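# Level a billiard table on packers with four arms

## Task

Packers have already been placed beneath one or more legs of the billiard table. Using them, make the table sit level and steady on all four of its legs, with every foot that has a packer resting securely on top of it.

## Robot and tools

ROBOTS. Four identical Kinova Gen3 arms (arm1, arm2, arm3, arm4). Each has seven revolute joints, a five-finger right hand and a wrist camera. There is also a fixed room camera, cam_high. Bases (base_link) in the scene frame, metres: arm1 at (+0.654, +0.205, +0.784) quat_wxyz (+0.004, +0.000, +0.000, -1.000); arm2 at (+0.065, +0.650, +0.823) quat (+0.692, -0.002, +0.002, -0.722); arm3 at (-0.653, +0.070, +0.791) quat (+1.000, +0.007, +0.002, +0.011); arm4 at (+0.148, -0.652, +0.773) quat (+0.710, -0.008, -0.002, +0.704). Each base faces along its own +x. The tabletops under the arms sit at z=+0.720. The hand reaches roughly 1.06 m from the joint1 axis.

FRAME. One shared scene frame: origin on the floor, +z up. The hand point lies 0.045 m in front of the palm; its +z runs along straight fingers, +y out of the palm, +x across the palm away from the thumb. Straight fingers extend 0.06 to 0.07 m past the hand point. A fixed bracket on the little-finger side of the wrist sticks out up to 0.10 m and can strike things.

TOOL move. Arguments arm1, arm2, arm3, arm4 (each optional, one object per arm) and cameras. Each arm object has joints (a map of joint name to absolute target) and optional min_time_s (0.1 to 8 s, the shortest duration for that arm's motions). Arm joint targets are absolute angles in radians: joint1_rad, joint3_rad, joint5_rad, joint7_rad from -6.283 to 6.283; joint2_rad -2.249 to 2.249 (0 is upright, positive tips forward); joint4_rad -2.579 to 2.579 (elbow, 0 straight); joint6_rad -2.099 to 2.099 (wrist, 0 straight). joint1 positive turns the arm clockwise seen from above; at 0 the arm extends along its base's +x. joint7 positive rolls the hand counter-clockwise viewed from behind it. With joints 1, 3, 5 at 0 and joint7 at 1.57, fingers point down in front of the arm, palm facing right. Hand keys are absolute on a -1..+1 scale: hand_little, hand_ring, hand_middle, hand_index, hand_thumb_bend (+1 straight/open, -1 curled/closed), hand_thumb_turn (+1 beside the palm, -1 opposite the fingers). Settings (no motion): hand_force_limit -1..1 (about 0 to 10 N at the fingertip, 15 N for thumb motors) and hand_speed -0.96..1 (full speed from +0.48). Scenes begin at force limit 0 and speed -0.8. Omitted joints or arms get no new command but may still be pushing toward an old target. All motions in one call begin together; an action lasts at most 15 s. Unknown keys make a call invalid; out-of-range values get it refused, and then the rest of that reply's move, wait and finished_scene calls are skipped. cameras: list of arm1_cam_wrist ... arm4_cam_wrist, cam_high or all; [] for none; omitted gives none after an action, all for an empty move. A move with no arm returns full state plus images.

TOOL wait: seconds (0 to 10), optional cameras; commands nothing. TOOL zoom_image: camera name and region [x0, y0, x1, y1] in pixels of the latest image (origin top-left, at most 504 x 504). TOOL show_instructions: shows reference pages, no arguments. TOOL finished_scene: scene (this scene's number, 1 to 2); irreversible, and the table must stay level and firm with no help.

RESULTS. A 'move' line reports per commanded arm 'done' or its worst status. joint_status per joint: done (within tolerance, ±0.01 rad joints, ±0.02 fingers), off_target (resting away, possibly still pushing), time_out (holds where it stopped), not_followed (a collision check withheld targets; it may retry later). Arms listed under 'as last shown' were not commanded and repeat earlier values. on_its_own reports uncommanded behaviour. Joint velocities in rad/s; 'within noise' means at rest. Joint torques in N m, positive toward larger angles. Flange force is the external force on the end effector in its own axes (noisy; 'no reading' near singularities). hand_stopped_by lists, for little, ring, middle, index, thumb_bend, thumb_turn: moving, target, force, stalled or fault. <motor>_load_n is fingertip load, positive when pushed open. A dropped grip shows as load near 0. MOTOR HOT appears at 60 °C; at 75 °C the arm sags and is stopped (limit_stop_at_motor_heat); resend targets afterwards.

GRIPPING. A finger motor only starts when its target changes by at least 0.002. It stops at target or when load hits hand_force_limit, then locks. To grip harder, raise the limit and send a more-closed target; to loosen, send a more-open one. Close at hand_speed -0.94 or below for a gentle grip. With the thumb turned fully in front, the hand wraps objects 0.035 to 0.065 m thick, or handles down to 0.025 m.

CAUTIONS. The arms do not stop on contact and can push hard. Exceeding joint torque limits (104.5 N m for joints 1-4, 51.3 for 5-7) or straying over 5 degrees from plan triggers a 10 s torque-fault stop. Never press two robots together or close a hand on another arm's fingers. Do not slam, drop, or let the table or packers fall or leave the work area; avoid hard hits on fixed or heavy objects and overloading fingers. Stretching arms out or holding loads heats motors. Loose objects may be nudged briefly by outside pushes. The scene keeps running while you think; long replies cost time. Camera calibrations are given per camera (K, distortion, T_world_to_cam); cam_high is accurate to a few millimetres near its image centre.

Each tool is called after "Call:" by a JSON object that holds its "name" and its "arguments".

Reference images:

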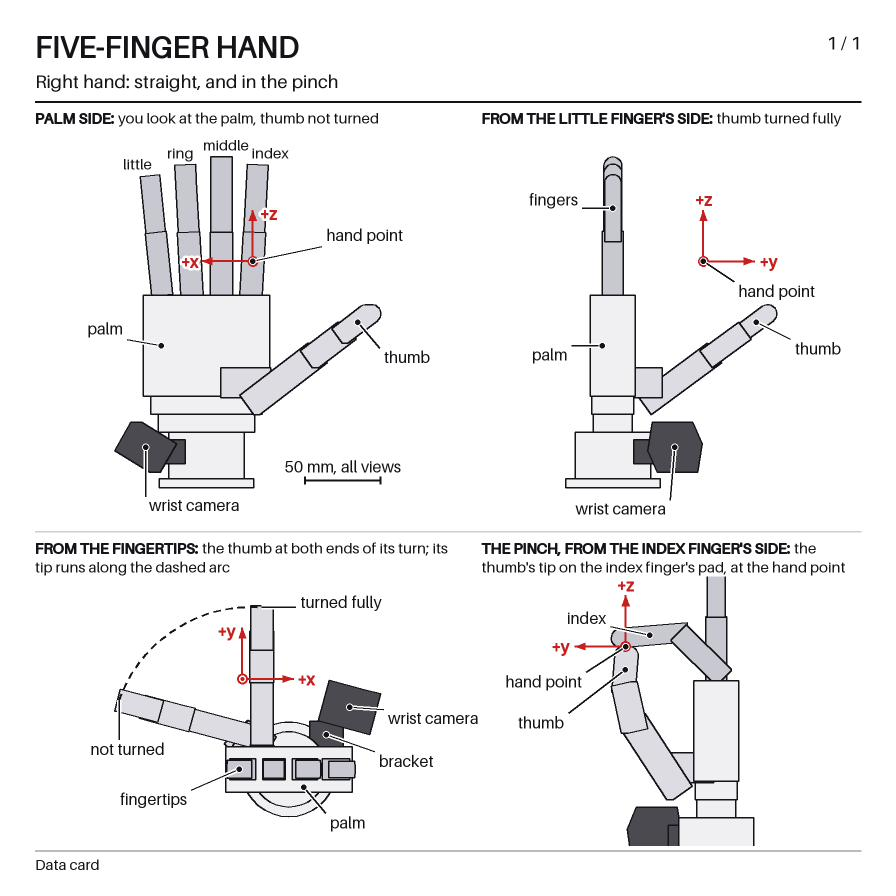

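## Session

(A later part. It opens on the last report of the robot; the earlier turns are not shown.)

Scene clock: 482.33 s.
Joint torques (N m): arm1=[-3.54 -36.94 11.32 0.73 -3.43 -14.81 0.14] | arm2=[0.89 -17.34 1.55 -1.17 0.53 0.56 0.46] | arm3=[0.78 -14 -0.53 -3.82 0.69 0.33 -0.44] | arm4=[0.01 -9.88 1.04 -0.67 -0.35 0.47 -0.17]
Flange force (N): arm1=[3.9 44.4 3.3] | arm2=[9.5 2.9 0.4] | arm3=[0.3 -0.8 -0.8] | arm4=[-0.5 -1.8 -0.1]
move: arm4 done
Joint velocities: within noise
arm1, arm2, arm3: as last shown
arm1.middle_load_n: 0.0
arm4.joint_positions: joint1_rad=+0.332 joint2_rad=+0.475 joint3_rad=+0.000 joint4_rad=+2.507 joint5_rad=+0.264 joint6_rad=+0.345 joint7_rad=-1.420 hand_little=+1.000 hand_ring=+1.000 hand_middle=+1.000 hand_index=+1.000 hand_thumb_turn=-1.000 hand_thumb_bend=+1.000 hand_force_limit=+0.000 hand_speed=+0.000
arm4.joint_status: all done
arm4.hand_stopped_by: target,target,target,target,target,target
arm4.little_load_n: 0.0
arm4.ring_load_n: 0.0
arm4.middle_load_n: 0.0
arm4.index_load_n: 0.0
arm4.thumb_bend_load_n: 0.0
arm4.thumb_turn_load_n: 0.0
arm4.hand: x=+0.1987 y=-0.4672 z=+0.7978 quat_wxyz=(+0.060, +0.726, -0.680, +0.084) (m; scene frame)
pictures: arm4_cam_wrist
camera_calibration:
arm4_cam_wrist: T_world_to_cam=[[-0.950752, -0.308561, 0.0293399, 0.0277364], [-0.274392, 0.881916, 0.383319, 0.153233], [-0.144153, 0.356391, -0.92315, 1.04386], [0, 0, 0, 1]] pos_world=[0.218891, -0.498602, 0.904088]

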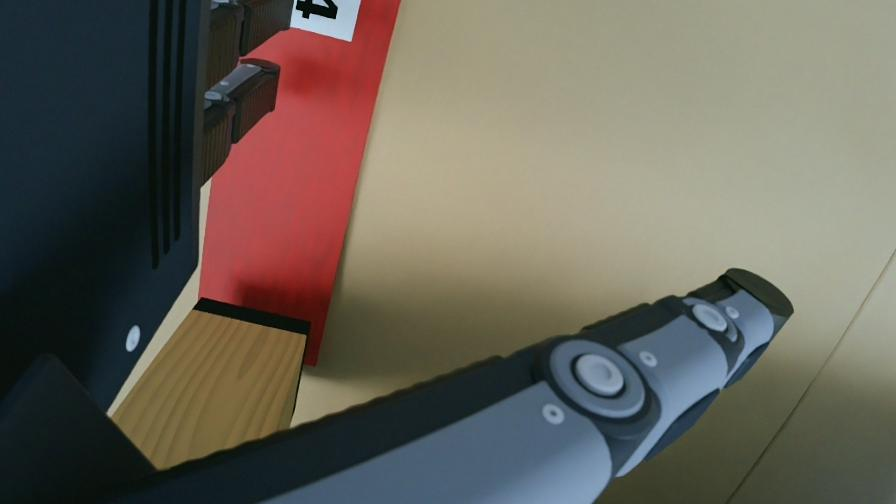

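Call:
{"name": "move", "arguments": {"arm4": {"joints":{"joint1_rad":0.3581,"joint2_rad":0.4697,"joint4_rad":2.5481,"joint5_rad":0.3183,"joint6_rad":0.3097,"joint7_rad":-1.4494},"min_time_s":0.8}}}

Call:
{"name": "move", "arguments": {"arm4": {"joints":{"joint2_rad":0.5140,"joint4_rad":2.5557,"joint6_rad":0.2582},"min_time_s":1.2}}}

Call:
{"name": "move", "arguments": {"arm4": {"joints":{"joint1_rad":0.3333,"joint2_rad":0.5195,"joint4_rad":2.5146,"joint5_rad":0.2710,"joint6_rad":0.2931,"joint7_rad":-1.4257},"min_time_s":1.5}}}

Scene clock: 485.33 s.
Joint torques (N m): arm1=[-3.52 -36.93 11.31 0.7 -3.47 -14.82 0.13] | arm2=[0.83 -17.34 1.58 -1.14 0.52 0.58 0.51] | arm3=[0.77 -14.03 -0.54 -3.91 0.66 0.31 -0.47] | arm4=[0.02 -9.52 1.02 -0.35 -0.36 0.49 -0.2]
Flange force (N): arm1=[3.9 44.3 3.4] | arm2=[9.6 2.9 0.4] | arm3=[0.2 -1.0 -0.7] | arm4=[-0.6 -2.0 -0.3]
move: arm4 done
Joint velocities: within noise
arm1, arm2, arm3: as last shown
arm3.thumb_bend_load_n: -0.5
arm4.joint_positions: joint1_rad=+0.358 joint2_rad=+0.470 joint3_rad=+0.000 joint4_rad=+2.548 joint5_rad=+0.318 joint6_rad=+0.310 joint7_rad=-1.449 hand_little=+1.000 hand_ring=+1.000 hand_middle=+1.000 hand_index=+1.000 hand_thumb_turn=-1.000 hand_thumb_bend=+1.000 hand_force_limit=+0.000 hand_speed=+0.000
arm4.joint_status: all done
arm4.hand_stopped_by: target,target,target,target,target,target
arm4.little_load_n: 0.0
arm4.ring_load_n: 0.0
arm4.middle_load_n: 0.0
arm4.index_load_n: 0.0
arm4.thumb_bend_load_n: 0.0
arm4.thumb_turn_load_n: 0.0
arm4.hand: x=+0.2006 y=-0.4823 z=+0.7972 quat_wxyz=(+0.059, +0.726, -0.680, +0.085) (m; scene frame)
pictures: none

Scene clock: 486.83 s.
Joint torques (N m): arm1=[-3.51 -36.95 11.3 0.71 -3.45 -14.82 0.12] | arm2=[0.82 -17.3 1.58 -1.16 0.55 0.57 0.43] | arm3=[0.83 -13.96 -0.61 -3.91 0.71 0.28 -0.49] | arm4=[-0.33 -8.27 0.2 0.19 -0.58 -0.02 -0.12]
Flange force (N): arm1=[3.8 44.4 3.3] | arm2=[9.4 3.0 0.3] | arm3=[0.2 -1.0 -1.0] | arm4=[1.3 -4.1 -8.0]
move: arm4 done
Joint velocities: within noise
arm1.joint_positions: joint1_rad=-0.968 joint2_rad=+1.490 joint3_rad=+0.000 joint4_rad=+2.122 joint5_rad=-0.976 joint6_rad=-1.850 joint7_rad=-0.387 hand_little=+1.000 hand_ring=+1.000 hand_middle=+1.000 hand_index=+1.000 hand_thumb_turn=+1.000 hand_thumb_bend=+1.000 hand_force_limit=+0.000 hand_speed=-0.800
arm1.joint_status: not commanded
arm1.hand_stopped_by: target,target,target,target,target,target
arm1.little_load_n: 0.0
arm1.ring_load_n: 0.0
arm1.middle_load_n: 0.0
arm1.index_load_n: 0.0
arm1.thumb_bend_load_n: 0.0
arm1.thumb_turn_load_n: 0.0
arm1.hand: x=+0.1587 y=-0.0589 z=+0.7627 quat_wxyz=(+0.486, -0.486, -0.512, +0.514) (m; scene frame)
arm2.joint_positions: joint1_rad=-1.419 joint2_rad=+0.714 joint3_rad=+0.000 joint4_rad=+1.970 joint5_rad=+0.340 joint6_rad=+0.827 joint7_rad=-4.340 hand_little=+1.000 hand_ring=+1.000 hand_middle=+1.000 hand_index=+1.000 hand_thumb_turn=+1.000 hand_thumb_bend=+1.000 hand_force_limit=+0.000 hand_speed=-0.800
arm2.joint_status: not commanded
arm2.hand_stopped_by: target,target,target,target,target,target
arm2.little_load_n: 0.0
arm2.ring_load_n: 0.0
arm2.middle_load_n: 0.0
arm2.index_load_n: 0.0
arm2.thumb_bend_load_n: 0.0
arm2.thumb_turn_load_n: 0.0
arm2.hand: x=+0.3511 y=+0.4219 z=+0.8598 quat_wxyz=(-0.046, -0.952, -0.222, +0.205) (m; scene frame)
arm3.joint_positions: joint1_rad=-1.432 joint2_rad=+0.597 joint3_rad=+0.000 joint4_rad=+2.082 joint5_rad=+0.697 joint6_rad=+0.706 joint7_rad=-3.983 hand_little=+1.000 hand_ring=+1.000 hand_middle=+1.000 hand_index=+1.000 hand_thumb_turn=+1.000 hand_thumb_bend=+1.000 hand_force_limit=+0.000 hand_speed=-0.800
arm3.joint_status: not commanded
arm3.hand_stopped_by: target,target,target,target,target,target
arm3.little_load_n: 0.0
arm3.ring_load_n: 0.0
arm3.middle_load_n: 0.0
arm3.index_load_n: 0.0
arm3.thumb_bend_load_n: 0.0
arm3.thumb_turn_load_n: 0.0
arm3.hand: x=-0.4075 y=+0.4378 z=+0.8694 quat_wxyz=(-0.214, -0.179, -0.960, +0.034) (m; scene frame)
arm4.joint_positions: joint1_rad=+0.358 joint2_rad=+0.514 joint3_rad=+0.000 joint4_rad=+2.556 joint5_rad=+0.318 joint6_rad=+0.258 joint7_rad=-1.449 hand_little=+1.000 hand_ring=+1.000 hand_middle=+1.000 hand_index=+1.000 hand_thumb_turn=-1.000 hand_thumb_bend=+1.000 hand_force_limit=+0.000 hand_speed=+0.000
arm4.joint_status: all done
arm4.hand_stopped_by: target,target,target,target,target,target
arm4.little_load_n: 0.0
arm4.ring_load_n: 0.5
arm4.middle_load_n: 0.5
arm4.index_load_n: 0.5
arm4.thumb_bend_load_n: 0.0
arm4.thumb_turn_load_n: 0.0
arm4.hand: x=+0.1957 y=-0.4813 z=+0.7875 quat_wxyz=(+0.064, +0.727, -0.679, +0.078) (m; scene frame)
pictures: none

Scene clock: 488.63 s.
Joint torques (N m): arm1=[-3.51 -36.95 11.32 0.7 -3.44 -14.82 0.16] | arm2=[0.86 -17.28 1.57 -1.21 0.52 0.59 0.44] | arm3=[0.76 -13.94 -0.56 -3.97 0.69 0.36 -0.52] | arm4=[-0.41 -8.37 0.13 -2.81 -0.5 -1.67 -0.18]
Flange force (N): arm1=[4.0 44.4 3.2] | arm2=[9.3 2.8 0.4] | arm3=[-0.1 -1.3 -0.8] | arm4=[6.1 -1.8 -13.9]
move: arm4 done
Joint velocities: within noise
arm1, arm2, arm3: as last shown
arm4.joint_positions: joint1_rad=+0.333 joint2_rad=+0.519 joint3_rad=+0.000 joint4_rad=+2.515 joint5_rad=+0.271 joint6_rad=+0.293 joint7_rad=-1.426 hand_little=+1.000 hand_ring=+1.000 hand_middle=+1.000 hand_index=+1.000 hand_thumb_turn=-1.000 hand_thumb_bend=+1.000 hand_force_limit=+0.000 hand_speed=+0.000
arm4.joint_status: all done
arm4.hand_stopped_by: target,target,target,target,target,target
arm4.little_load_n: 0.0
arm4.ring_load_n: 0.0
arm4.middle_load_n: 0.0
arm4.index_load_n: -1.0
arm4.thumb_bend_load_n: 0.0
arm4.thumb_turn_load_n: 0.0
arm4.hand: x=+0.1956 y=-0.4665 z=+0.7872 quat_wxyz=(+0.063, +0.727, -0.679, +0.079) (m; scene frame)
pictures: none

Call:
{"name": "move", "arguments": {"arm4": {"joints":{"joint1_rad":0.3086,"joint2_rad":0.5248,"joint4_rad":2.4734,"joint5_rad":0.2237,"joint6_rad":0.3280,"joint7_rad":-1.4020},"min_time_s":1.5}}}

Call:
{"name": "move", "arguments": {"arm4": {"joints":{"joint2_rad":0.476,"joint4_rad":2.4607,"joint6_rad":0.3895},"min_time_s":0.8}, "cameras": ["arm4_cam_wrist"]}}

Scene clock: 491.07 s.
Joint torques (N m): arm1=[-3.54 -36.94 11.31 0.72 -3.46 -14.84 0.12] | arm2=[0.81 -17.41 1.62 -1.19 0.55 0.58 0.45] | arm3=[0.85 -13.96 -0.59 -3.9 0.7 0.39 -0.47] | arm4=[-0.43 -8.8 0.17 -2.64 -0.52 -1.4 -0.17]
Flange force (N): arm1=[3.8 44.4 3.4] | arm2=[9.5 3.0 0.6] | arm3=[0.3 -1.2 -0.6] | arm4=[5.4 -2.0 -11.9]
move: arm4 done
Joint velocities: within noise
arm1, arm2, arm3: as last shown
arm2.ring_load_n: 0.5
arm3.little_load_n: -0.5
arm4.joint_positions: joint1_rad=+0.309 joint2_rad=+0.525 joint3_rad=+0.000 joint4_rad=+2.473 joint5_rad=+0.224 joint6_rad=+0.328 joint7_rad=-1.402 hand_little=+1.000 hand_ring=+1.000 hand_middle=+1.000 hand_index=+1.000 hand_thumb_turn=-1.000 hand_thumb_bend=+1.000 hand_force_limit=+0.000 hand_speed=+0.000
arm4.joint_status: all done
arm4.hand_stopped_by: target,target,target,target,target,target
arm4.little_load_n: 0.0
arm4.ring_load_n: 0.0
arm4.middle_load_n: 0.5
arm4.index_load_n: -0.5
arm4.thumb_bend_load_n: 0.0
arm4.thumb_turn_load_n: 0.0
arm4.hand: x=+0.1937 y=-0.4513 z=+0.7874 quat_wxyz=(+0.063, +0.727, -0.679, +0.078) (m; scene frame)
pictures: none

Scene clock: 492.17 s.
Joint torques (N m): arm1=[-3.54 -36.94 11.34 0.73 -3.46 -14.84 0.13] | arm2=[0.79 -17.29 1.58 -1.14 0.52 0.55 0.49] | arm3=[0.8 -13.95 -0.57 -3.94 0.67 0.31 -0.54] | arm4=[0.01 -10.23 1.02 -0.99 -0.36 0.46 -0.2]
Flange force (N): arm1=[3.8 44.4 3.4] | arm2=[9.4 3.0 0.2] | arm3=[0.0 -1.1 -0.9] | arm4=[-0.5 -1.8 0.0]
move: arm4 done
Joint velocities: within noise
arm1, arm2, arm3: as last shown
arm1.ring_load_n: -0.5
arm2.ring_load_n: 0.0
arm3.little_load_n: 0.0
arm4.joint_positions: joint1_rad=+0.309 joint2_rad=+0.476 joint3_rad=+0.000 joint4_rad=+2.461 joint5_rad=+0.224 joint6_rad=+0.390 joint7_rad=-1.402 hand_little=+1.000 hand_ring=+1.000 hand_middle=+1.000 hand_index=+1.000 hand_thumb_turn=-1.000 hand_thumb_bend=+1.000 hand_force_limit=+0.000 hand_speed=+0.000
arm4.joint_status: all done
arm4.hand_stopped_by: target,target,target,target,target,target
arm4.little_load_n: 0.0
arm4.ring_load_n: 0.0
arm4.middle_load_n: 0.0
arm4.index_load_n: 0.0
arm4.thumb_bend_load_n: 0.0
arm4.thumb_turn_load_n: 0.0
arm4.hand: x=+0.1981 y=-0.4510 z=+0.8000 quat_wxyz=(+0.060, +0.726, -0.680, +0.083) (m; scene frame)
pictures: arm4_cam_wrist
camera_calibration:
arm4_cam_wrist: T_world_to_cam=[[-0.950972, -0.307922, 0.0289054, 0.0327576], [-0.27389, 0.881891, 0.383735, 0.137452], [-0.143652, 0.357005, -0.922991, 1.03997], [0, 0, 0, 1]] pos_world=[0.218192, -0.482404, 0.906189]

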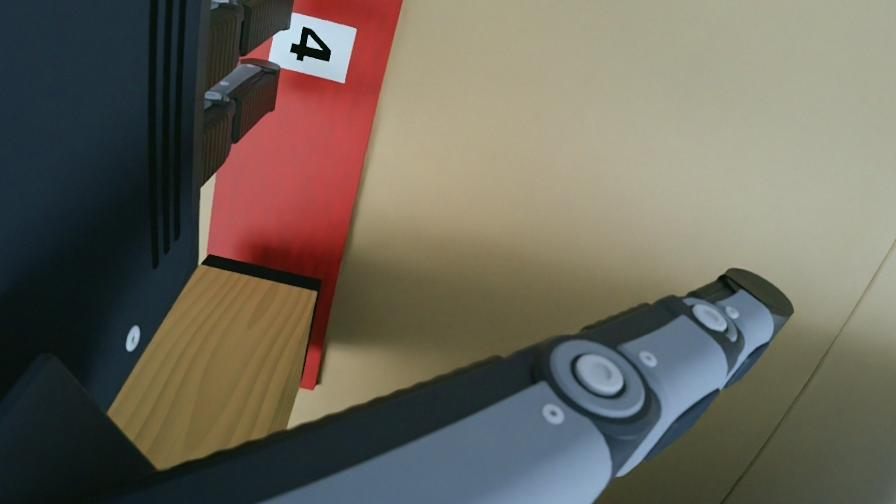

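Call:
{"name": "move", "arguments": {"arm4": {"joints":{"joint1_rad":0.44,"joint2_rad":0.33,"joint4_rad":2.50,"joint5_rad":0.45,"joint6_rad":0.45,"joint7_rad":-1.39,"hand_thumb_turn":1},"min_time_s":1.2}, "arm2": {"joints":{"joint1_rad":-1.0,"joint2_rad":0.45,"joint4_rad":2.2,"joint5_rad":1.2,"joint6_rad":0.2,"joint7_rad":-5.2,"hand_thumb_turn":-1,"hand_speed":0},"min_time_s":2.5}}}

Call:
{"name": "move", "arguments": {"arm4": {"joints":{"joint1_rad":-1.2,"joint2_rad":0.05,"joint4_rad":2.3,"joint5_rad":0.0,"joint6_rad":0.80,"joint7_rad":-3.5},"min_time_s":2.5}, "arm2": {"joints":{"joint1_rad":-0.7433,"joint2_rad":0.5710,"joint4_rad":2.3616,"joint5_rad":2.0947,"joint6_rad":-0.1684,"joint7_rad":-5.9532},"min_time_s":2.5}, "cameras": ["arm2_cam_wrist"]}}

Call:
{"name": "move", "arguments": {"arm4": {"joints":{"joint1_rad":-1.4007,"joint2_rad":0.4556,"joint4_rad":1.9562,"joint5_rad":0.0,"joint6_rad":0.7298,"joint7_rad":-3.7483},"min_time_s":2}, "cameras": ["arm4_cam_wrist","cam_high"]}}

Scene clock: 503.53 s.
Joint torques (N m): arm1=[-3.29 -36.71 11.33 0.61 -3.4 -14.6 0.11] | arm2=[0.86 -15.14 1.25 -3.2 0.47 -0.32 0.49] | arm3=[0.74 -13.94 -0.59 -3.88 0.62 0.37 -0.5] | arm4=[0.02 -9.29 0.99 -3.39 -0.34 -0.15 -0.36]
Flange force (N): arm1=[3.7 43.6 2.5] | arm2=no reading | arm3=[0.0 -1.1 -0.6] | arm4=[1.4 -0.3 1.2]
move: arm2 done; arm4 done
Joint velocities: within noise
arm1, arm3: as last shown
arm1.ring_load_n: 0.0
arm1.thumb_turn_load_n: -0.5
arm2.joint_positions: joint1_rad=-1.000 joint2_rad=+0.450 joint3_rad=+0.000 joint4_rad=+2.200 joint5_rad=+1.200 joint6_rad=+0.200 joint7_rad=-5.200 hand_little=+1.000 hand_ring=+1.000 hand_middle=+1.000 hand_index=+1.000 hand_thumb_turn=-1.000 hand_thumb_bend=+1.000 hand_force_limit=+0.000 hand_speed=+0.000
arm2.joint_status: all done
arm2.hand_stopped_by: target,target,target,target,target,target
arm2.little_load_n: 0.0
arm2.ring_load_n: 0.0
arm2.middle_load_n: 0.0
arm2.index_load_n: 0.0
arm2.thumb_bend_load_n: 0.0
arm2.thumb_turn_load_n: 0.0
arm2.hand: x=+0.3641 y=+0.2581 z=+0.9356 quat_wxyz=(-0.198, -0.974, -0.027, -0.105) (m; scene frame)
arm3.thumb_turn_load_n: -0.5
arm4.joint_positions: joint1_rad=+0.440 joint2_rad=+0.330 joint3_rad=+0.000 joint4_rad=+2.500 joint5_rad=+0.450 joint6_rad=+0.450 joint7_rad=-1.390 hand_little=+1.000 hand_ring=+1.000 hand_middle=+1.000 hand_index=+1.000 hand_thumb_turn=+1.000 hand_thumb_bend=+0.999 hand_force_limit=+0.000 hand_speed=+0.000
arm4.joint_status: all done
arm4.hand_stopped_by: target,target,target,target,target,target
arm4.little_load_n: 0.0
arm4.ring_load_n: 0.0
arm4.middle_load_n: 0.0
arm4.index_load_n: 0.0
arm4.thumb_bend_load_n: -2.5
arm4.thumb_turn_load_n: -3.0
arm4.hand: x=+0.2490 y=-0.4864 z=+0.8298 quat_wxyz=(+0.021, +0.753, -0.648, +0.113) (m; scene frame)
pictures: none

Scene clock: 506.57 s.
Joint torques (N m): arm1=[-6.09 -36.11 9.17 1.19 -2.63 -14.92 -0.08] | arm2=[0.82 -14.2 0.97 -0.39 0.19 -0.48 0.49] | arm3=[0.82 -13.96 -0.58 -3.84 0.64 0.43 -0.46] | arm4=[-0.19 -7.22 0.62 -5.49 -0.37 0.11 -0.18]
Flange force (N): arm1=[6.0 43.4 10.1] | arm2=no reading | arm3=[0.3 -1.2 -0.4] | arm4=[0.2 0.8 0.7]
move: arm2 done; arm4 done
Joint velocities: within noise
arm1, arm3: as last shown
arm1.little_load_n: -0.5
arm1.thumb_turn_load_n: 0.0
arm2.joint_positions: joint1_rad=-0.743 joint2_rad=+0.571 joint3_rad=+0.000 joint4_rad=+2.362 joint5_rad=+2.095 joint6_rad=-0.168 joint7_rad=-5.953 hand_little=+1.000 hand_ring=+1.000 hand_middle=+1.000 hand_index=+1.000 hand_thumb_turn=-1.000 hand_thumb_bend=+1.000 hand_force_limit=+0.000 hand_speed=+0.000
arm2.joint_status: all done
arm2.hand_stopped_by: target,target,target,target,target,target
arm2.little_load_n: 0.0
arm2.ring_load_n: 0.0
arm2.middle_load_n: 0.5
arm2.index_load_n: 0.0
arm2.thumb_bend_load_n: 0.0
arm2.thumb_turn_load_n: 0.0
arm2.hand: x=+0.2664 y=+0.3504 z=+0.8306 quat_wxyz=(+0.001, -0.996, +0.000, -0.093) (m; scene frame)
arm3.thumb_turn_load_n: 0.0
arm4.joint_positions: joint1_rad=-1.200 joint2_rad=+0.050 joint3_rad=+0.000 joint4_rad=+2.300 joint5_rad=+0.000 joint6_rad=+0.800 joint7_rad=-3.500 hand_little=+1.000 hand_ring=+1.000 hand_middle=+1.000 hand_index=+1.000 hand_thumb_turn=+1.000 hand_thumb_bend=+1.000 hand_force_limit=+0.000 hand_speed=+0.000
arm4.joint_status: all done
arm4.hand_stopped_by: target,target,target,target,target,target
arm4.little_load_n: 0.0
arm4.ring_load_n: 0.0
arm4.middle_load_n: 0.0
arm4.index_load_n: 0.0
arm4.thumb_bend_load_n: 0.0
arm4.thumb_turn_load_n: 0.0
arm4.hand: x=-0.0932 y=-0.4742 z=+0.9294 quat_wxyz=(-0.008, +0.404, -0.915, +0.010) (m; scene frame)
pictures: arm2_cam_wrist
camera_calibration:
arm2_cam_wrist: T_world_to_cam=[[0.219662, -0.973898, 0.0571981, 0.232895], [-0.924074, -0.18891, 0.332264, 0.0367879], [-0.312786, -0.125841, -0.94145, 1.02491], [0, 0, 0, 1]] pos_world=[0.303414, 0.362742, 0.939359]

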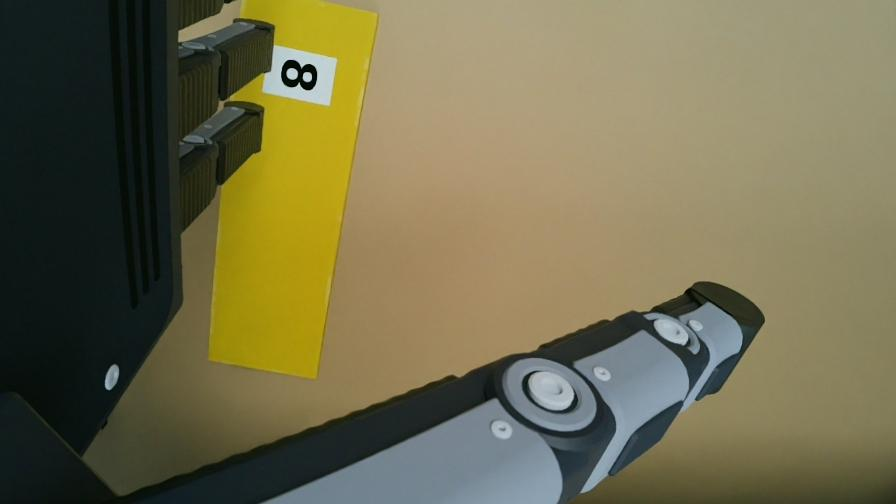

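Scene clock: 508.90 s.
Joint torques (N m): arm1=[-6.09 -36.1 9.15 1.19 -2.62 -14.91 -0.08] | arm2=[0.82 -14.21 0.91 -0.44 0.19 -0.49 0.49] | arm3=[0.81 -13.95 -0.61 -3.85 0.71 0.42 -0.44] | arm4=[-0.31 -14.06 0.81 -5.13 -0.37 0.09 -0.19]
Flange force (N): arm1=[6.0 43.3 10.0] | arm2=no reading | arm3=[0.3 -1.2 -0.6] | arm4=[-0.5 0.9 0.4]
move: arm4 done
Joint velocities: within noise
arm1, arm3: as last shown
arm1.little_load_n: 0.0
arm2.joint_positions: joint1_rad=-0.743 joint2_rad=+0.571 joint3_rad=+0.000 joint4_rad=+2.362 joint5_rad=+2.095 joint6_rad=-0.168 joint7_rad=-5.953 hand_little=+1.000 hand_ring=+1.000 hand_middle=+1.000 hand_index=+1.000 hand_thumb_turn=-1.000 hand_thumb_bend=+1.000 hand_force_limit=+0.000 hand_speed=+0.000
arm2.joint_status: not commanded
arm2.hand_stopped_by: target,target,target,target,target,target
arm2.little_load_n: 0.0
arm2.ring_load_n: 0.0
arm2.middle_load_n: 0.0
arm2.index_load_n: 0.0
arm2.thumb_bend_load_n: 0.0
arm2.thumb_turn_load_n: 0.0
arm2.hand: x=+0.2664 y=+0.3504 z=+0.8306 quat_wxyz=(+0.001, -0.996, +0.000, -0.093) (m; scene frame)
arm4.joint_positions: joint1_rad=-1.401 joint2_rad=+0.456 joint3_rad=+0.000 joint4_rad=+1.956 joint5_rad=+0.000 joint6_rad=+0.730 joint7_rad=-3.748 hand_little=+1.000 hand_ring=+1.000 hand_middle=+1.000 hand_index=+1.000 hand_thumb_turn=+1.000 hand_thumb_bend=+1.000 hand_force_limit=+0.000 hand_speed=+0.000
arm4.joint_status: all done
arm4.hand_stopped_by: target,target,target,target,target,target
arm4.little_load_n: 0.0
arm4.ring_load_n: 0.0
arm4.middle_load_n: 0.0
arm4.index_load_n: 0.0
arm4.thumb_bend_load_n: 0.0
arm4.thumb_turn_load_n: 0.0
arm4.hand: x=-0.2578 y=-0.4916 z=+0.8717 quat_wxyz=(-0.005, +0.382, -0.924, +0.007) (m; scene frame)
pictures: arm4_cam_wrist, cam_high
camera_calibration:
arm4_cam_wrist: T_world_to_cam=[[-0.860685, 0.508982, -0.0125524, 0.0456698], [0.414553, 0.714892, 0.563094, -0.0400563], [0.295579, 0.479443, -0.826298, 1.14445], [0, 0, 0, 1]] pos_world=[-0.282362, -0.543307, 0.968783]

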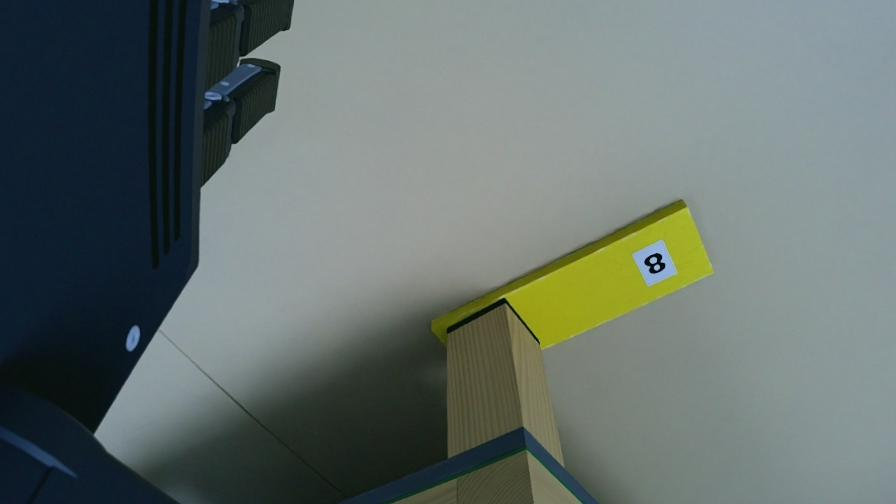

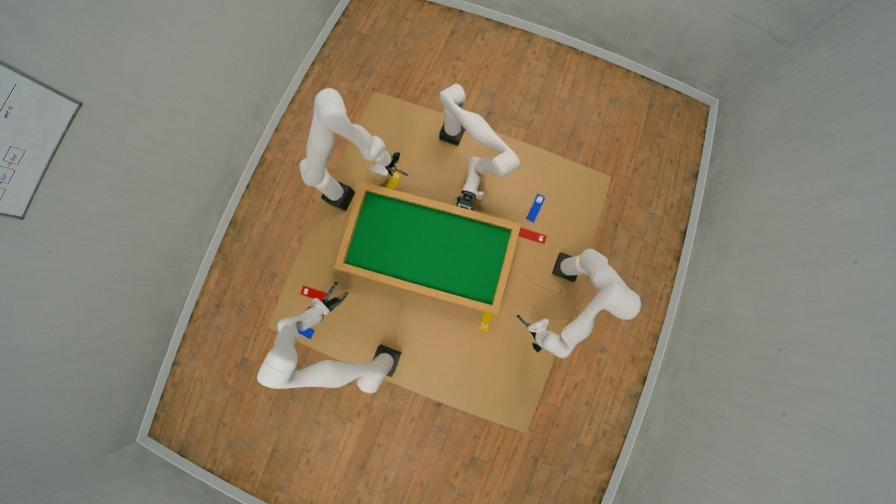

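Call:
{"name": "move", "arguments": {"arm4": {"joints":{"joint1_rad":-1.3,"joint2_rad":0.05,"joint4_rad":2.25,"joint6_rad":0.8,"joint7_rad":-3.6,"hand_thumb_turn":-1},"min_time_s":1.5}, "arm2": {"joints":{"joint1_rad":-1.0,"joint2_rad":0.45,"joint4_rad":2.2,"joint5_rad":1.2,"joint6_rad":0.2,"joint7_rad":-5.2},"min_time_s":2}}}

Call:
{"name": "move", "arguments": {"arm4": {"joints":{"joint1_rad":0.3,"joint2_rad":0.0,"joint4_rad":2.3,"joint5_rad":0.2,"joint6_rad":0.8,"joint7_rad":-1.4},"min_time_s":2.5}, "arm2": {"joints":{"joint1_rad":-1.419,"joint2_rad":0.714,"joint4_rad":1.970,"joint5_rad":0.340,"joint6_rad":0.827,"joint7_rad":-4.340},"min_time_s":2.5}}}

Call:
{"name": "move", "arguments": {"arm4": {"joints":{"joint1_rad":0.3086,"joint2_rad":0.36,"joint4_rad":2.43,"joint5_rad":0.2237,"joint6_rad":0.53,"joint7_rad":-1.402},"min_time_s":1.5}, "cameras": ["all"]}}

Scene clock: 517.13 s.
Joint torques (N m): arm1=[-6.11 -36.1 9.16 1.19 -2.63 -14.88 -0.08] | arm2=[0.81 -15.12 1.3 -3.26 0.44 -0.32 0.5] | arm3=[0.8 -13.95 -0.6 -3.92 0.67 0.36 -0.52] | arm4=[-0.22 -7.66 0.58 -5.92 -0.39 -0.04 -0.19]
Flange force (N): arm1=[6.1 43.3 10.0] | arm2=no reading | arm3=[0.1 -1.2 -0.7] | arm4=[0.3 0.8 0.7]
move: arm2 done; arm4 done
Joint velocities: within noise
arm1, arm3: as last shown
arm2.joint_positions: joint1_rad=-1.000 joint2_rad=+0.450 joint3_rad=+0.000 joint4_rad=+2.200 joint5_rad=+1.200 joint6_rad=+0.200 joint7_rad=-5.200 hand_little=+1.000 hand_ring=+1.000 hand_middle=+1.000 hand_index=+1.000 hand_thumb_turn=-1.000 hand_thumb_bend=+1.000 hand_force_limit=+0.000 hand_speed=+0.000
arm2.joint_status: all done
arm2.hand_stopped_by: target,target,target,target,target,target
arm2.little_load_n: 0.0
arm2.ring_load_n: 0.0
arm2.middle_load_n: 0.0
arm2.index_load_n: 0.0
arm2.thumb_bend_load_n: 0.0
arm2.thumb_turn_load_n: 0.0
arm2.hand: x=+0.3642 y=+0.2581 z=+0.9356 quat_wxyz=(-0.198, -0.974, -0.027, -0.105) (m; scene frame)
arm3.thumb_turn_load_n: 0.5
arm4.joint_positions: joint1_rad=-1.300 joint2_rad=+0.050 joint3_rad=+0.000 joint4_rad=+2.250 joint5_rad=+0.000 joint6_rad=+0.800 joint7_rad=-3.600 hand_little=+1.000 hand_ring=+1.000 hand_middle=+1.000 hand_index=+1.000 hand_thumb_turn=-1.000 hand_thumb_bend=+1.000 hand_force_limit=+0.000 hand_speed=+0.000
arm4.joint_status: all done
arm4.hand_stopped_by: target,target,target,target,target,target
arm4.little_load_n: 0.0
arm4.ring_load_n: 0.0
arm4.middle_load_n: 0.0
arm4.index_load_n: 0.0
arm4.thumb_bend_load_n: 0.0
arm4.thumb_turn_load_n: 0.0
arm4.hand: x=-0.1294 y=-0.4887 z=+0.9428 quat_wxyz=(+0.011, +0.404, -0.915, -0.006) (m; scene frame)
pictures: none

Scene clock: 520.17 s.
Joint torques (N m): arm1=[-6.1 -36.11 9.22 1.22 -2.62 -14.92 -0.07] | arm2=[0.83 -17.38 1.67 -1.23 0.53 0.56 0.44] | arm3=[0.78 -13.97 -0.57 -3.9 0.66 0.32 -0.48] | arm4=[-0.06 -6.57 0.73 -6.11 -0.1 -0.06 -0.18]
Flange force (N): arm1=[5.9 43.4 10.0] | arm2=[9.4 2.9 0.5] | arm3=[0.1 -1.0 -0.8] | arm4=[-0.8 0.0 0.9]
move: arm2 done; arm4 done
Joint velocities: within noise
arm1.joint_positions: joint1_rad=-0.968 joint2_rad=+1.490 joint3_rad=+0.000 joint4_rad=+2.122 joint5_rad=-0.976 joint6_rad=-1.850 joint7_rad=-0.387 hand_little=+1.000 hand_ring=+1.000 hand_middle=+1.000 hand_index=+1.000 hand_thumb_turn=+1.000 hand_thumb_bend=+1.000 hand_force_limit=+0.000 hand_speed=-0.800
arm1.joint_status: not commanded
arm1.hand_stopped_by: target,target,target,target,target,target
arm1.little_load_n: 0.0
arm1.ring_load_n: 0.0
arm1.middle_load_n: -0.5
arm1.index_load_n: 0.0
arm1.thumb_bend_load_n: 0.0
arm1.thumb_turn_load_n: 0.0
arm1.hand: x=+0.1587 y=-0.0589 z=+0.7627 quat_wxyz=(+0.486, -0.486, -0.512, +0.514) (m; scene frame)
arm2.joint_positions: joint1_rad=-1.419 joint2_rad=+0.714 joint3_rad=+0.000 joint4_rad=+1.970 joint5_rad=+0.340 joint6_rad=+0.827 joint7_rad=-4.340 hand_little=+1.000 hand_ring=+1.000 hand_middle=+1.000 hand_index=+1.000 hand_thumb_turn=-1.000 hand_thumb_bend=+1.000 hand_force_limit=+0.000 hand_speed=+0.000
arm2.joint_status: all done
arm2.hand_stopped_by: target,target,target,target,target,target
arm2.little_load_n: 0.0
arm2.ring_load_n: 0.0
arm2.middle_load_n: 0.0
arm2.index_load_n: 0.0
arm2.thumb_bend_load_n: 0.0
arm2.thumb_turn_load_n: 0.0
arm2.hand: x=+0.3510 y=+0.4219 z=+0.8598 quat_wxyz=(-0.046, -0.952, -0.222, +0.205) (m; scene frame)
arm3.joint_positions: joint1_rad=-1.432 joint2_rad=+0.597 joint3_rad=+0.000 joint4_rad=+2.082 joint5_rad=+0.697 joint6_rad=+0.706 joint7_rad=-3.983 hand_little=+1.000 hand_ring=+1.000 hand_middle=+1.000 hand_index=+1.000 hand_thumb_turn=+1.000 hand_thumb_bend=+1.000 hand_force_limit=+0.000 hand_speed=-0.800
arm3.joint_status: not commanded
arm3.hand_stopped_by: target,target,target,target,target,target
arm3.little_load_n: 0.0
arm3.ring_load_n: 0.0
arm3.middle_load_n: 0.0
arm3.index_load_n: 0.0
arm3.thumb_bend_load_n: -0.5
arm3.thumb_turn_load_n: 0.0
arm3.hand: x=-0.4075 y=+0.4378 z=+0.8694 quat_wxyz=(-0.214, -0.179, -0.960, +0.034) (m; scene frame)
arm4.joint_positions: joint1_rad=+0.300 joint2_rad=+0.000 joint3_rad=+0.000 joint4_rad=+2.300 joint5_rad=+0.200 joint6_rad=+0.800 joint7_rad=-1.400 hand_little=+1.000 hand_ring=+1.000 hand_middle=+1.000 hand_index=+1.000 hand_thumb_turn=-1.000 hand_thumb_bend=+1.000 hand_force_limit=+0.000 hand_speed=+0.000
arm4.joint_status: all done
arm4.hand_stopped_by: target,target,target,target,target,target
arm4.little_load_n: 0.0
arm4.ring_load_n: 0.0
arm4.middle_load_n: 0.0
arm4.index_load_n: 0.0
arm4.thumb_bend_load_n: 0.0
arm4.thumb_turn_load_n: 0.0
arm4.hand: x=+0.2302 y=-0.4018 z=+0.9406 quat_wxyz=(-0.058, +0.704, -0.705, +0.060) (m; scene frame)
pictures: none

Scene clock: 522.00 s.
Joint torques (N m): arm1=[-6.1 -36.11 9.19 1.19 -2.62 -14.9 -0.07] | arm2=[0.81 -17.38 1.55 -1.22 0.51 0.58 0.47] | arm3=[0.71 -13.98 -0.56 -3.8 0.71 0.37 -0.48] | arm4=[0.01 -9.37 0.98 -2.21 -0.29 0.47 -0.18]
Flange force (N): arm1=[6.0 43.4 10.0] | arm2=[9.4 2.9 0.6] | arm3=[0.0 -0.7 -0.8] | arm4=[-0.4 -1.3 0.4]
move: arm4 done
Joint velocities: within noise
arm1, arm2, arm3: as last shown
arm1.middle_load_n: 0.0
arm2.thumb_turn_load_n: -0.5
arm3.thumb_bend_load_n: 0.0
arm3.thumb_turn_load_n: 0.5
arm4.joint_positions: joint1_rad=+0.309 joint2_rad=+0.360 joint3_rad=+0.000 joint4_rad=+2.430 joint5_rad=+0.224 joint6_rad=+0.530 joint7_rad=-1.402 hand_little=+1.000 hand_ring=+1.000 hand_middle=+1.000 hand_index=+1.000 hand_thumb_turn=-1.000 hand_thumb_bend=+1.000 hand_force_limit=+0.000 hand_speed=+0.000
arm4.joint_status: all done
arm4.hand_stopped_by: target,target,target,target,target,target
arm4.little_load_n: 0.0
arm4.ring_load_n: 0.0
arm4.middle_load_n: 0.0
arm4.index_load_n: 0.0
arm4.thumb_bend_load_n: 0.0
arm4.thumb_turn_load_n: 0.0
arm4.hand: x=+0.2074 y=-0.4506 z=+0.8311 quat_wxyz=(+0.049, +0.721, -0.684, +0.095) (m; scene frame)
pictures: arm1_cam_wrist, arm2_cam_wrist, arm3_cam_wrist, arm4_cam_wrist, cam_high
camera_calibration:
arm1_cam_wrist: T_world_to_cam=[[0.0347566, 0.242442, -0.969543, 0.744041], [0.5307, -0.826525, -0.187654, 0.012651], [-0.846847, -0.508014, -0.157391, 0.341288], [0, 0, 0, 1]] pos_world=[0.256444, 0.00344854, 0.77747]
arm2_cam_wrist: T_world_to_cam=[[0.620915, -0.779664, -0.0811703, 0.178378], [-0.425909, -0.422483, 0.800069, -0.359799], [-0.658078, -0.462204, -0.594392, 1.05266], [0, 0, 0, 1]] pos_world=[0.42873, 0.473607, 0.928033]
arm3_cam_wrist: T_world_to_cam=[[0.149652, 0.985609, -0.0786075, -0.301326], [0.5662, -0.0202505, 0.824019, -0.47805], [0.810569, -0.167824, -0.561083, 1.00654], [0, 0, 0, 1]] pos_world=[-0.500104, 0.456231, 0.934989]
arm4_cam_wrist: T_world_to_cam=[[-0.953909, -0.300093, -0.0010556, 0.0698786], [-0.278574, 0.884187, 0.37498, 0.136972], [-0.111596, 0.357991, -0.927032, 1.06705], [0, 0, 0, 1]] pos_world=[0.223893, -0.482135, 0.937905]

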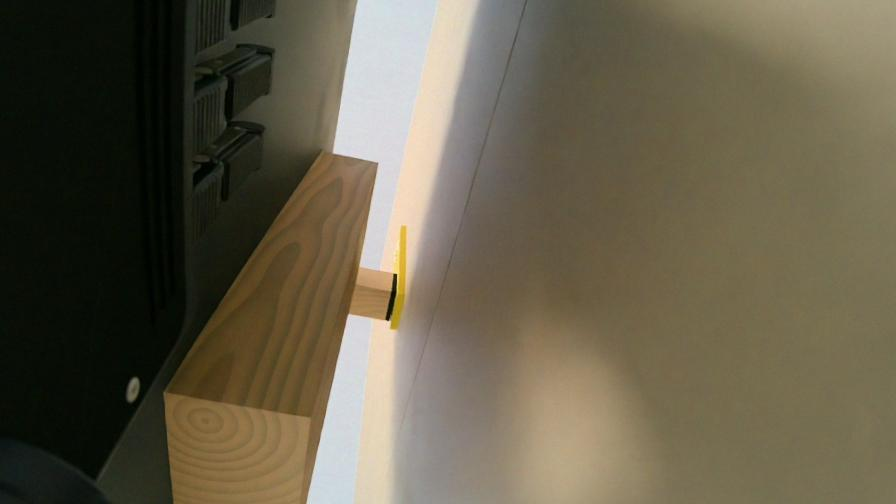

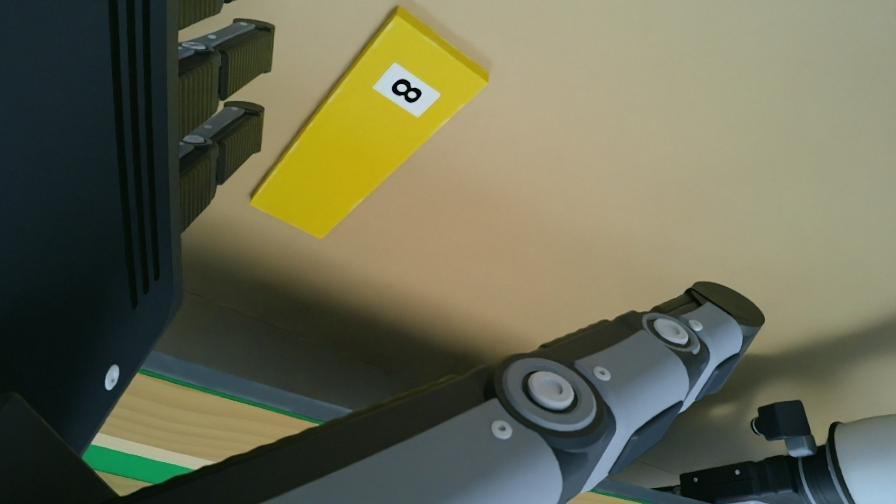

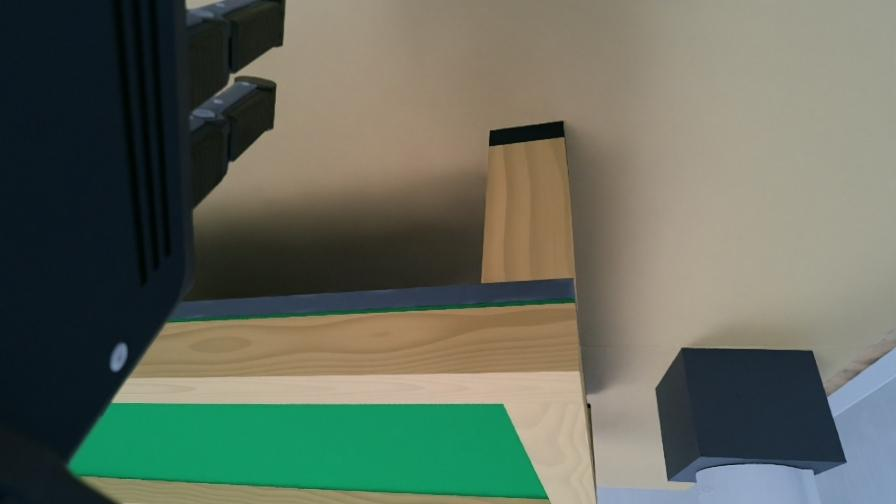

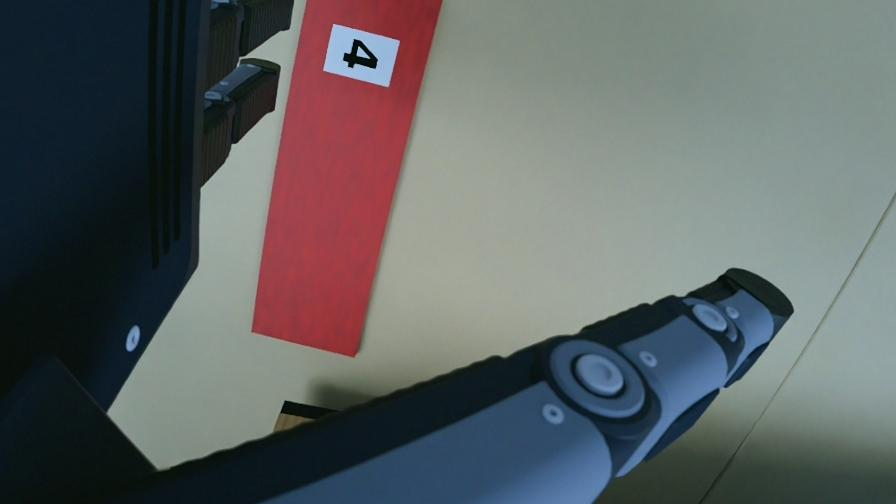

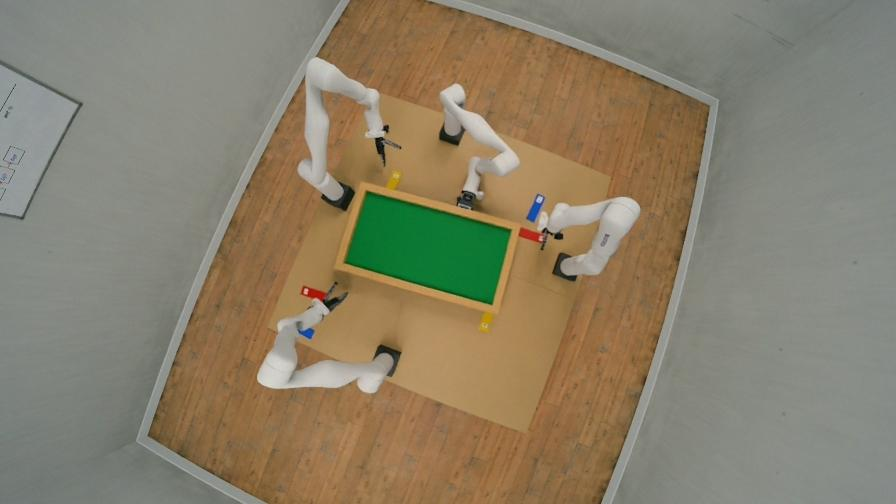

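Call:
{"name": "move", "arguments": {"arm1": {"joints":{"joint1_rad":-1.0151,"joint2_rad":1.467,"joint4_rad":2.0722,"joint5_rad":-1.0049,"joint6_rad":-1.7949,"joint7_rad":-0.332},"min_time_s":3}, "cameras": ["arm4_cam_wrist","arm3_cam_wrist","arm1_cam_wrist","cam_high"]}}

Scene clock: 532.70 s.
Joint torques (N m): arm1=[-5.51 -36.12 10.16 0.79 -2.28 -14.75 0.73] | arm2=[0.8 -17.29 1.65 -1.17 0.52 0.55 0.41] | arm3=[0.85 -13.94 -0.51 -3.85 0.71 0.31 -0.52] | arm4=[0.02 -9.39 0.98 -2.24 -0.29 0.46 -0.18]
Flange force (N): arm1=[5.0 42.7 8.3] | arm2=[9.3 3.1 0.2] | arm3=[0.2 -0.8 -1.2] | arm4=[-0.4 -1.2 0.5]
move: arm1 done
Joint velocities: within noise
arm1.joint_positions: joint1_rad=-1.015 joint2_rad=+1.467 joint3_rad=+0.000 joint4_rad=+2.072 joint5_rad=-1.005 joint6_rad=-1.795 joint7_rad=-0.332 hand_little=+1.000 hand_ring=+1.000 hand_middle=+1.000 hand_index=+1.000 hand_thumb_turn=+1.000 hand_thumb_bend=+1.000 hand_force_limit=+0.000 hand_speed=-0.800
arm1.joint_status: all done
arm1.hand_stopped_by: target,target,target,target,target,target
arm1.little_load_n: 0.0
arm1.ring_load_n: 0.0
arm1.middle_load_n: 0.0
arm1.index_load_n: 0.0
arm1.thumb_bend_load_n: 0.0
arm1.thumb_turn_load_n: 0.0
arm1.hand: x=+0.1588 y=-0.0840 z=+0.7628 quat_wxyz=(+0.487, -0.485, -0.513, +0.514) (m; scene frame)
arm2, arm3, arm4: as last shown
arm2.middle_load_n: -0.5
arm2.thumb_turn_load_n: 0.0
arm3.thumb_turn_load_n: 0.0
pictures: arm1_cam_wrist, arm3_cam_wrist, arm4_cam_wrist, cam_high
camera_calibration:
arm1_cam_wrist: T_world_to_cam=[[0.0336632, 0.246001, -0.968685, 0.750081], [0.531596, -0.825163, -0.191079, -0.00548779], [-0.846329, -0.508516, -0.158551, 0.329394], [0, 0, 0, 1]] pos_world=[0.256443, -0.0215466, 0.77777]
arm3_cam_wrist: T_world_to_cam=[[0.149652, 0.985609, -0.0786075, -0.301326], [0.5662, -0.0202505, 0.824019, -0.47805], [0.810569, -0.167824, -0.561083, 1.00654], [0, 0, 0, 1]] pos_world=[-0.500104, 0.456231, 0.934989]
arm4_cam_wrist: T_world_to_cam=[[-0.953909, -0.300093, -0.00105616, 0.0698791], [-0.278578, 0.8842, 0.374946, 0.137011], [-0.111585, 0.357959, -0.927046, 1.06705], [0, 0, 0, 1]] pos_world=[0.223893, -0.482135, 0.937905]

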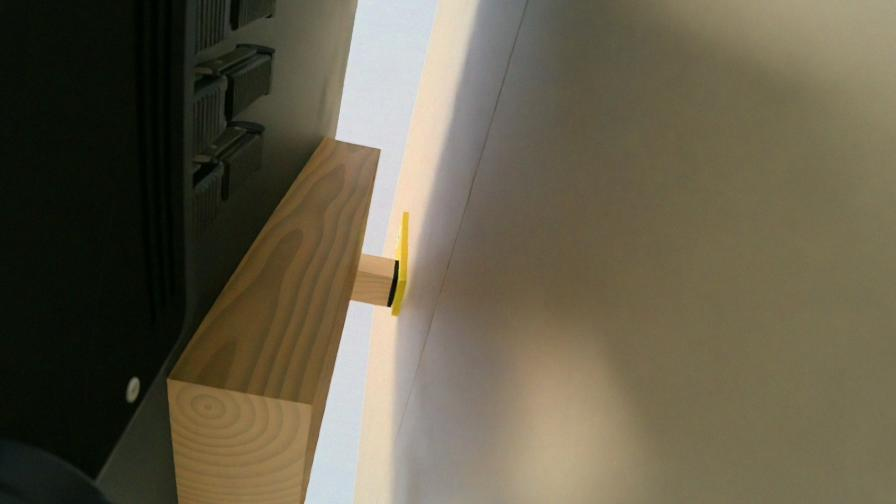

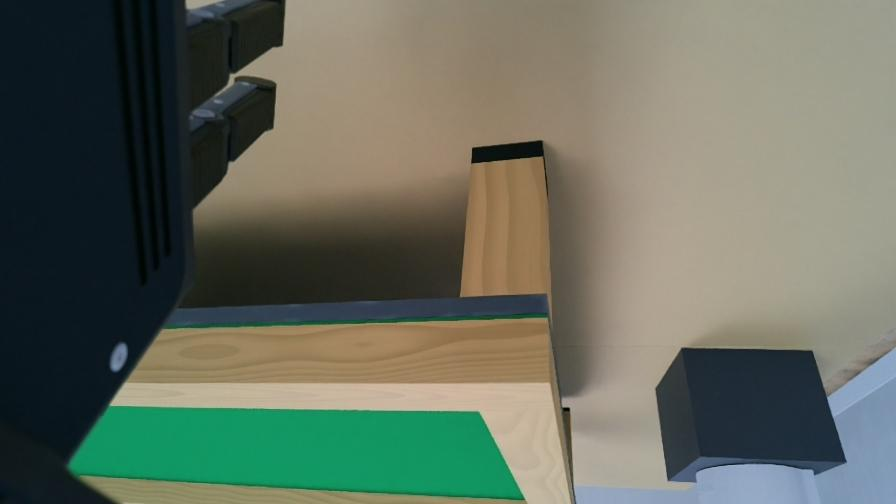

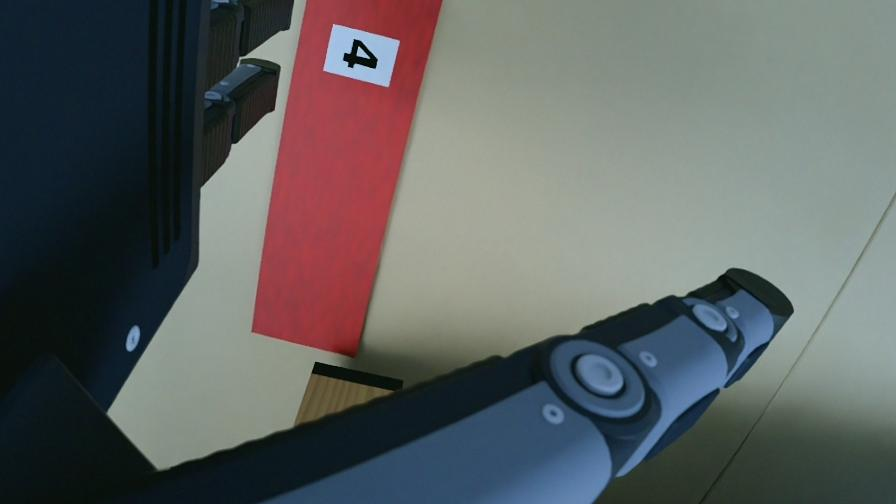

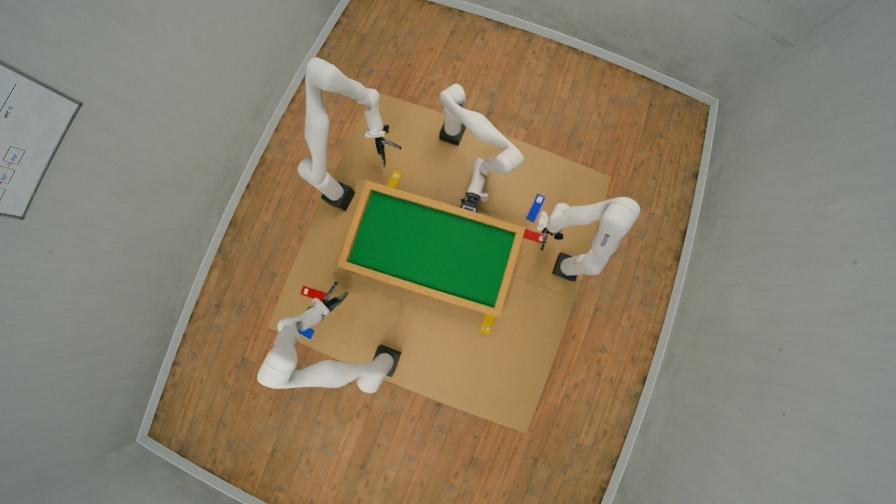

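Call:
{"name": "move", "arguments": {"arm1": {"joints":{"joint1_rad":-1.080,"joint2_rad":1.4509,"joint4_rad":2.0278,"joint5_rad":-1.0574,"joint6_rad":-1.7439,"joint7_rad":-0.291},"min_time_s":3}, "cameras": ["arm4_cam_wrist","arm3_cam_wrist","arm2_cam_wrist"]}}

Scene clock: 539.53 s.
Joint torques (N m): arm1=[-5.88 -36.28 10.26 0.99 -2.05 -15 0.82] | arm2=[0.78 -17.37 1.66 -1.12 0.54 0.56 0.41] | arm3=[0.88 -13.88 -0.6 -3.78 0.64 0.33 -0.52] | arm4=[0 -9.4 0.96 -2.18 -0.31 0.44 -0.19]
Flange force (N): arm1=[3.8 43.5 11.2] | arm2=[9.6 3.3 0.3] | arm3=[0.2 -0.9 -1.0] | arm4=[-0.5 -1.5 0.4]
move: arm1 done
Joint velocities: within noise
arm1.joint_positions: joint1_rad=-1.080 joint2_rad=+1.451 joint3_rad=+0.000 joint4_rad=+2.028 joint5_rad=-1.057 joint6_rad=-1.744 joint7_rad=-0.291 hand_little=+1.000 hand_ring=+1.000 hand_middle=+1.000 hand_index=+1.000 hand_thumb_turn=+1.000 hand_thumb_bend=+1.000 hand_force_limit=+0.000 hand_speed=-0.800
arm1.joint_status: all done
arm1.hand_stopped_by: target,target,target,target,target,target
arm1.little_load_n: 0.0
arm1.ring_load_n: 0.0
arm1.middle_load_n: 0.0
arm1.index_load_n: 0.0
arm1.thumb_bend_load_n: 0.0
arm1.thumb_turn_load_n: -0.5
arm1.hand: x=+0.1668 y=-0.1099 z=+0.7627 quat_wxyz=(+0.487, -0.485, -0.513, +0.514) (m; scene frame)
arm2, arm3, arm4: as last shown
arm2.middle_load_n: 0.0
arm4.ring_load_n: 0.5
pictures: arm2_cam_wrist, arm3_cam_wrist, arm4_cam_wrist
camera_calibration:
arm2_cam_wrist: T_world_to_cam=[[0.620915, -0.779664, -0.0811703, 0.178378], [-0.425909, -0.422483, 0.800069, -0.359799], [-0.658078, -0.462204, -0.594392, 1.05266], [0, 0, 0, 1]] pos_world=[0.42873, 0.473607, 0.928033]
arm3_cam_wrist: T_world_to_cam=[[0.149652, 0.985609, -0.0786075, -0.301326], [0.5662, -0.0202505, 0.824019, -0.47805], [0.810569, -0.167824, -0.561083, 1.00654], [0, 0, 0, 1]] pos_world=[-0.500104, 0.456231, 0.934989]
arm4_cam_wrist: T_world_to_cam=[[-0.953909, -0.300093, -0.00105616, 0.0698791], [-0.278578, 0.8842, 0.374946, 0.137011], [-0.111585, 0.357959, -0.927046, 1.06705], [0, 0, 0, 1]] pos_world=[0.223893, -0.482135, 0.937905]

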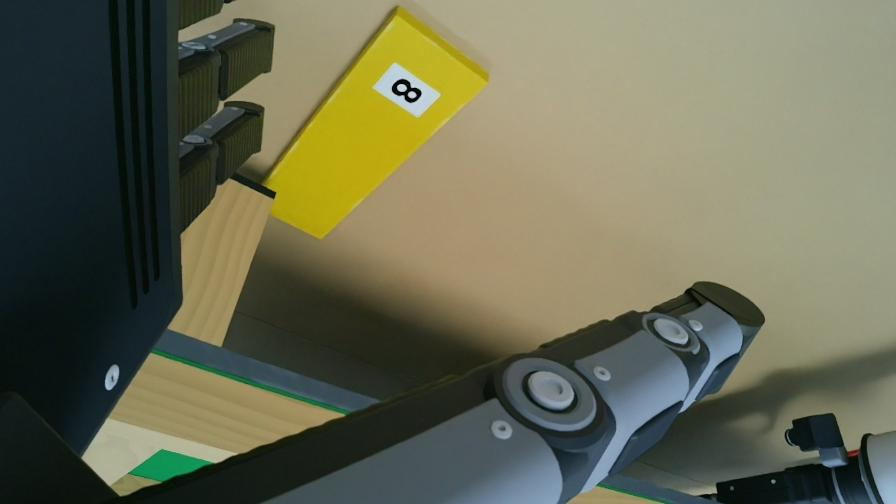

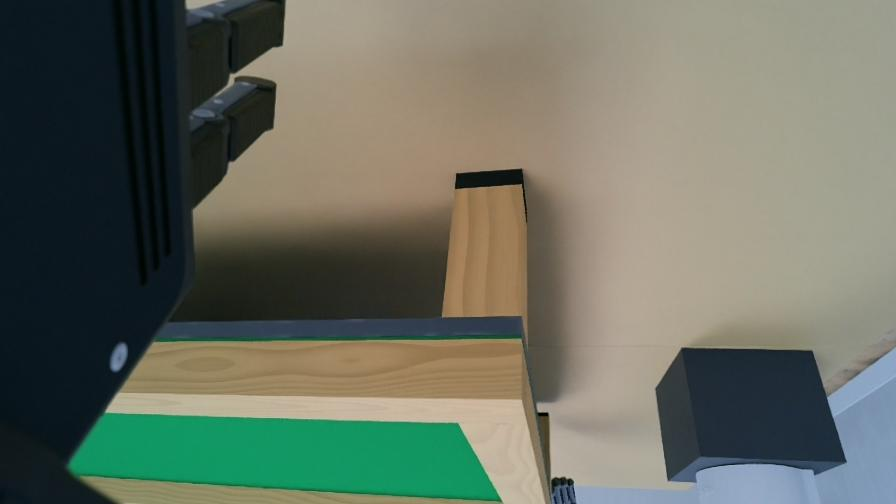

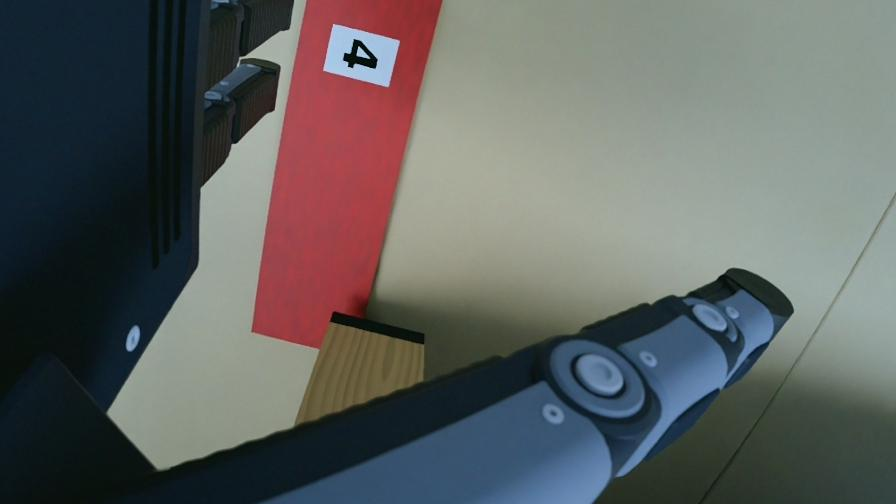

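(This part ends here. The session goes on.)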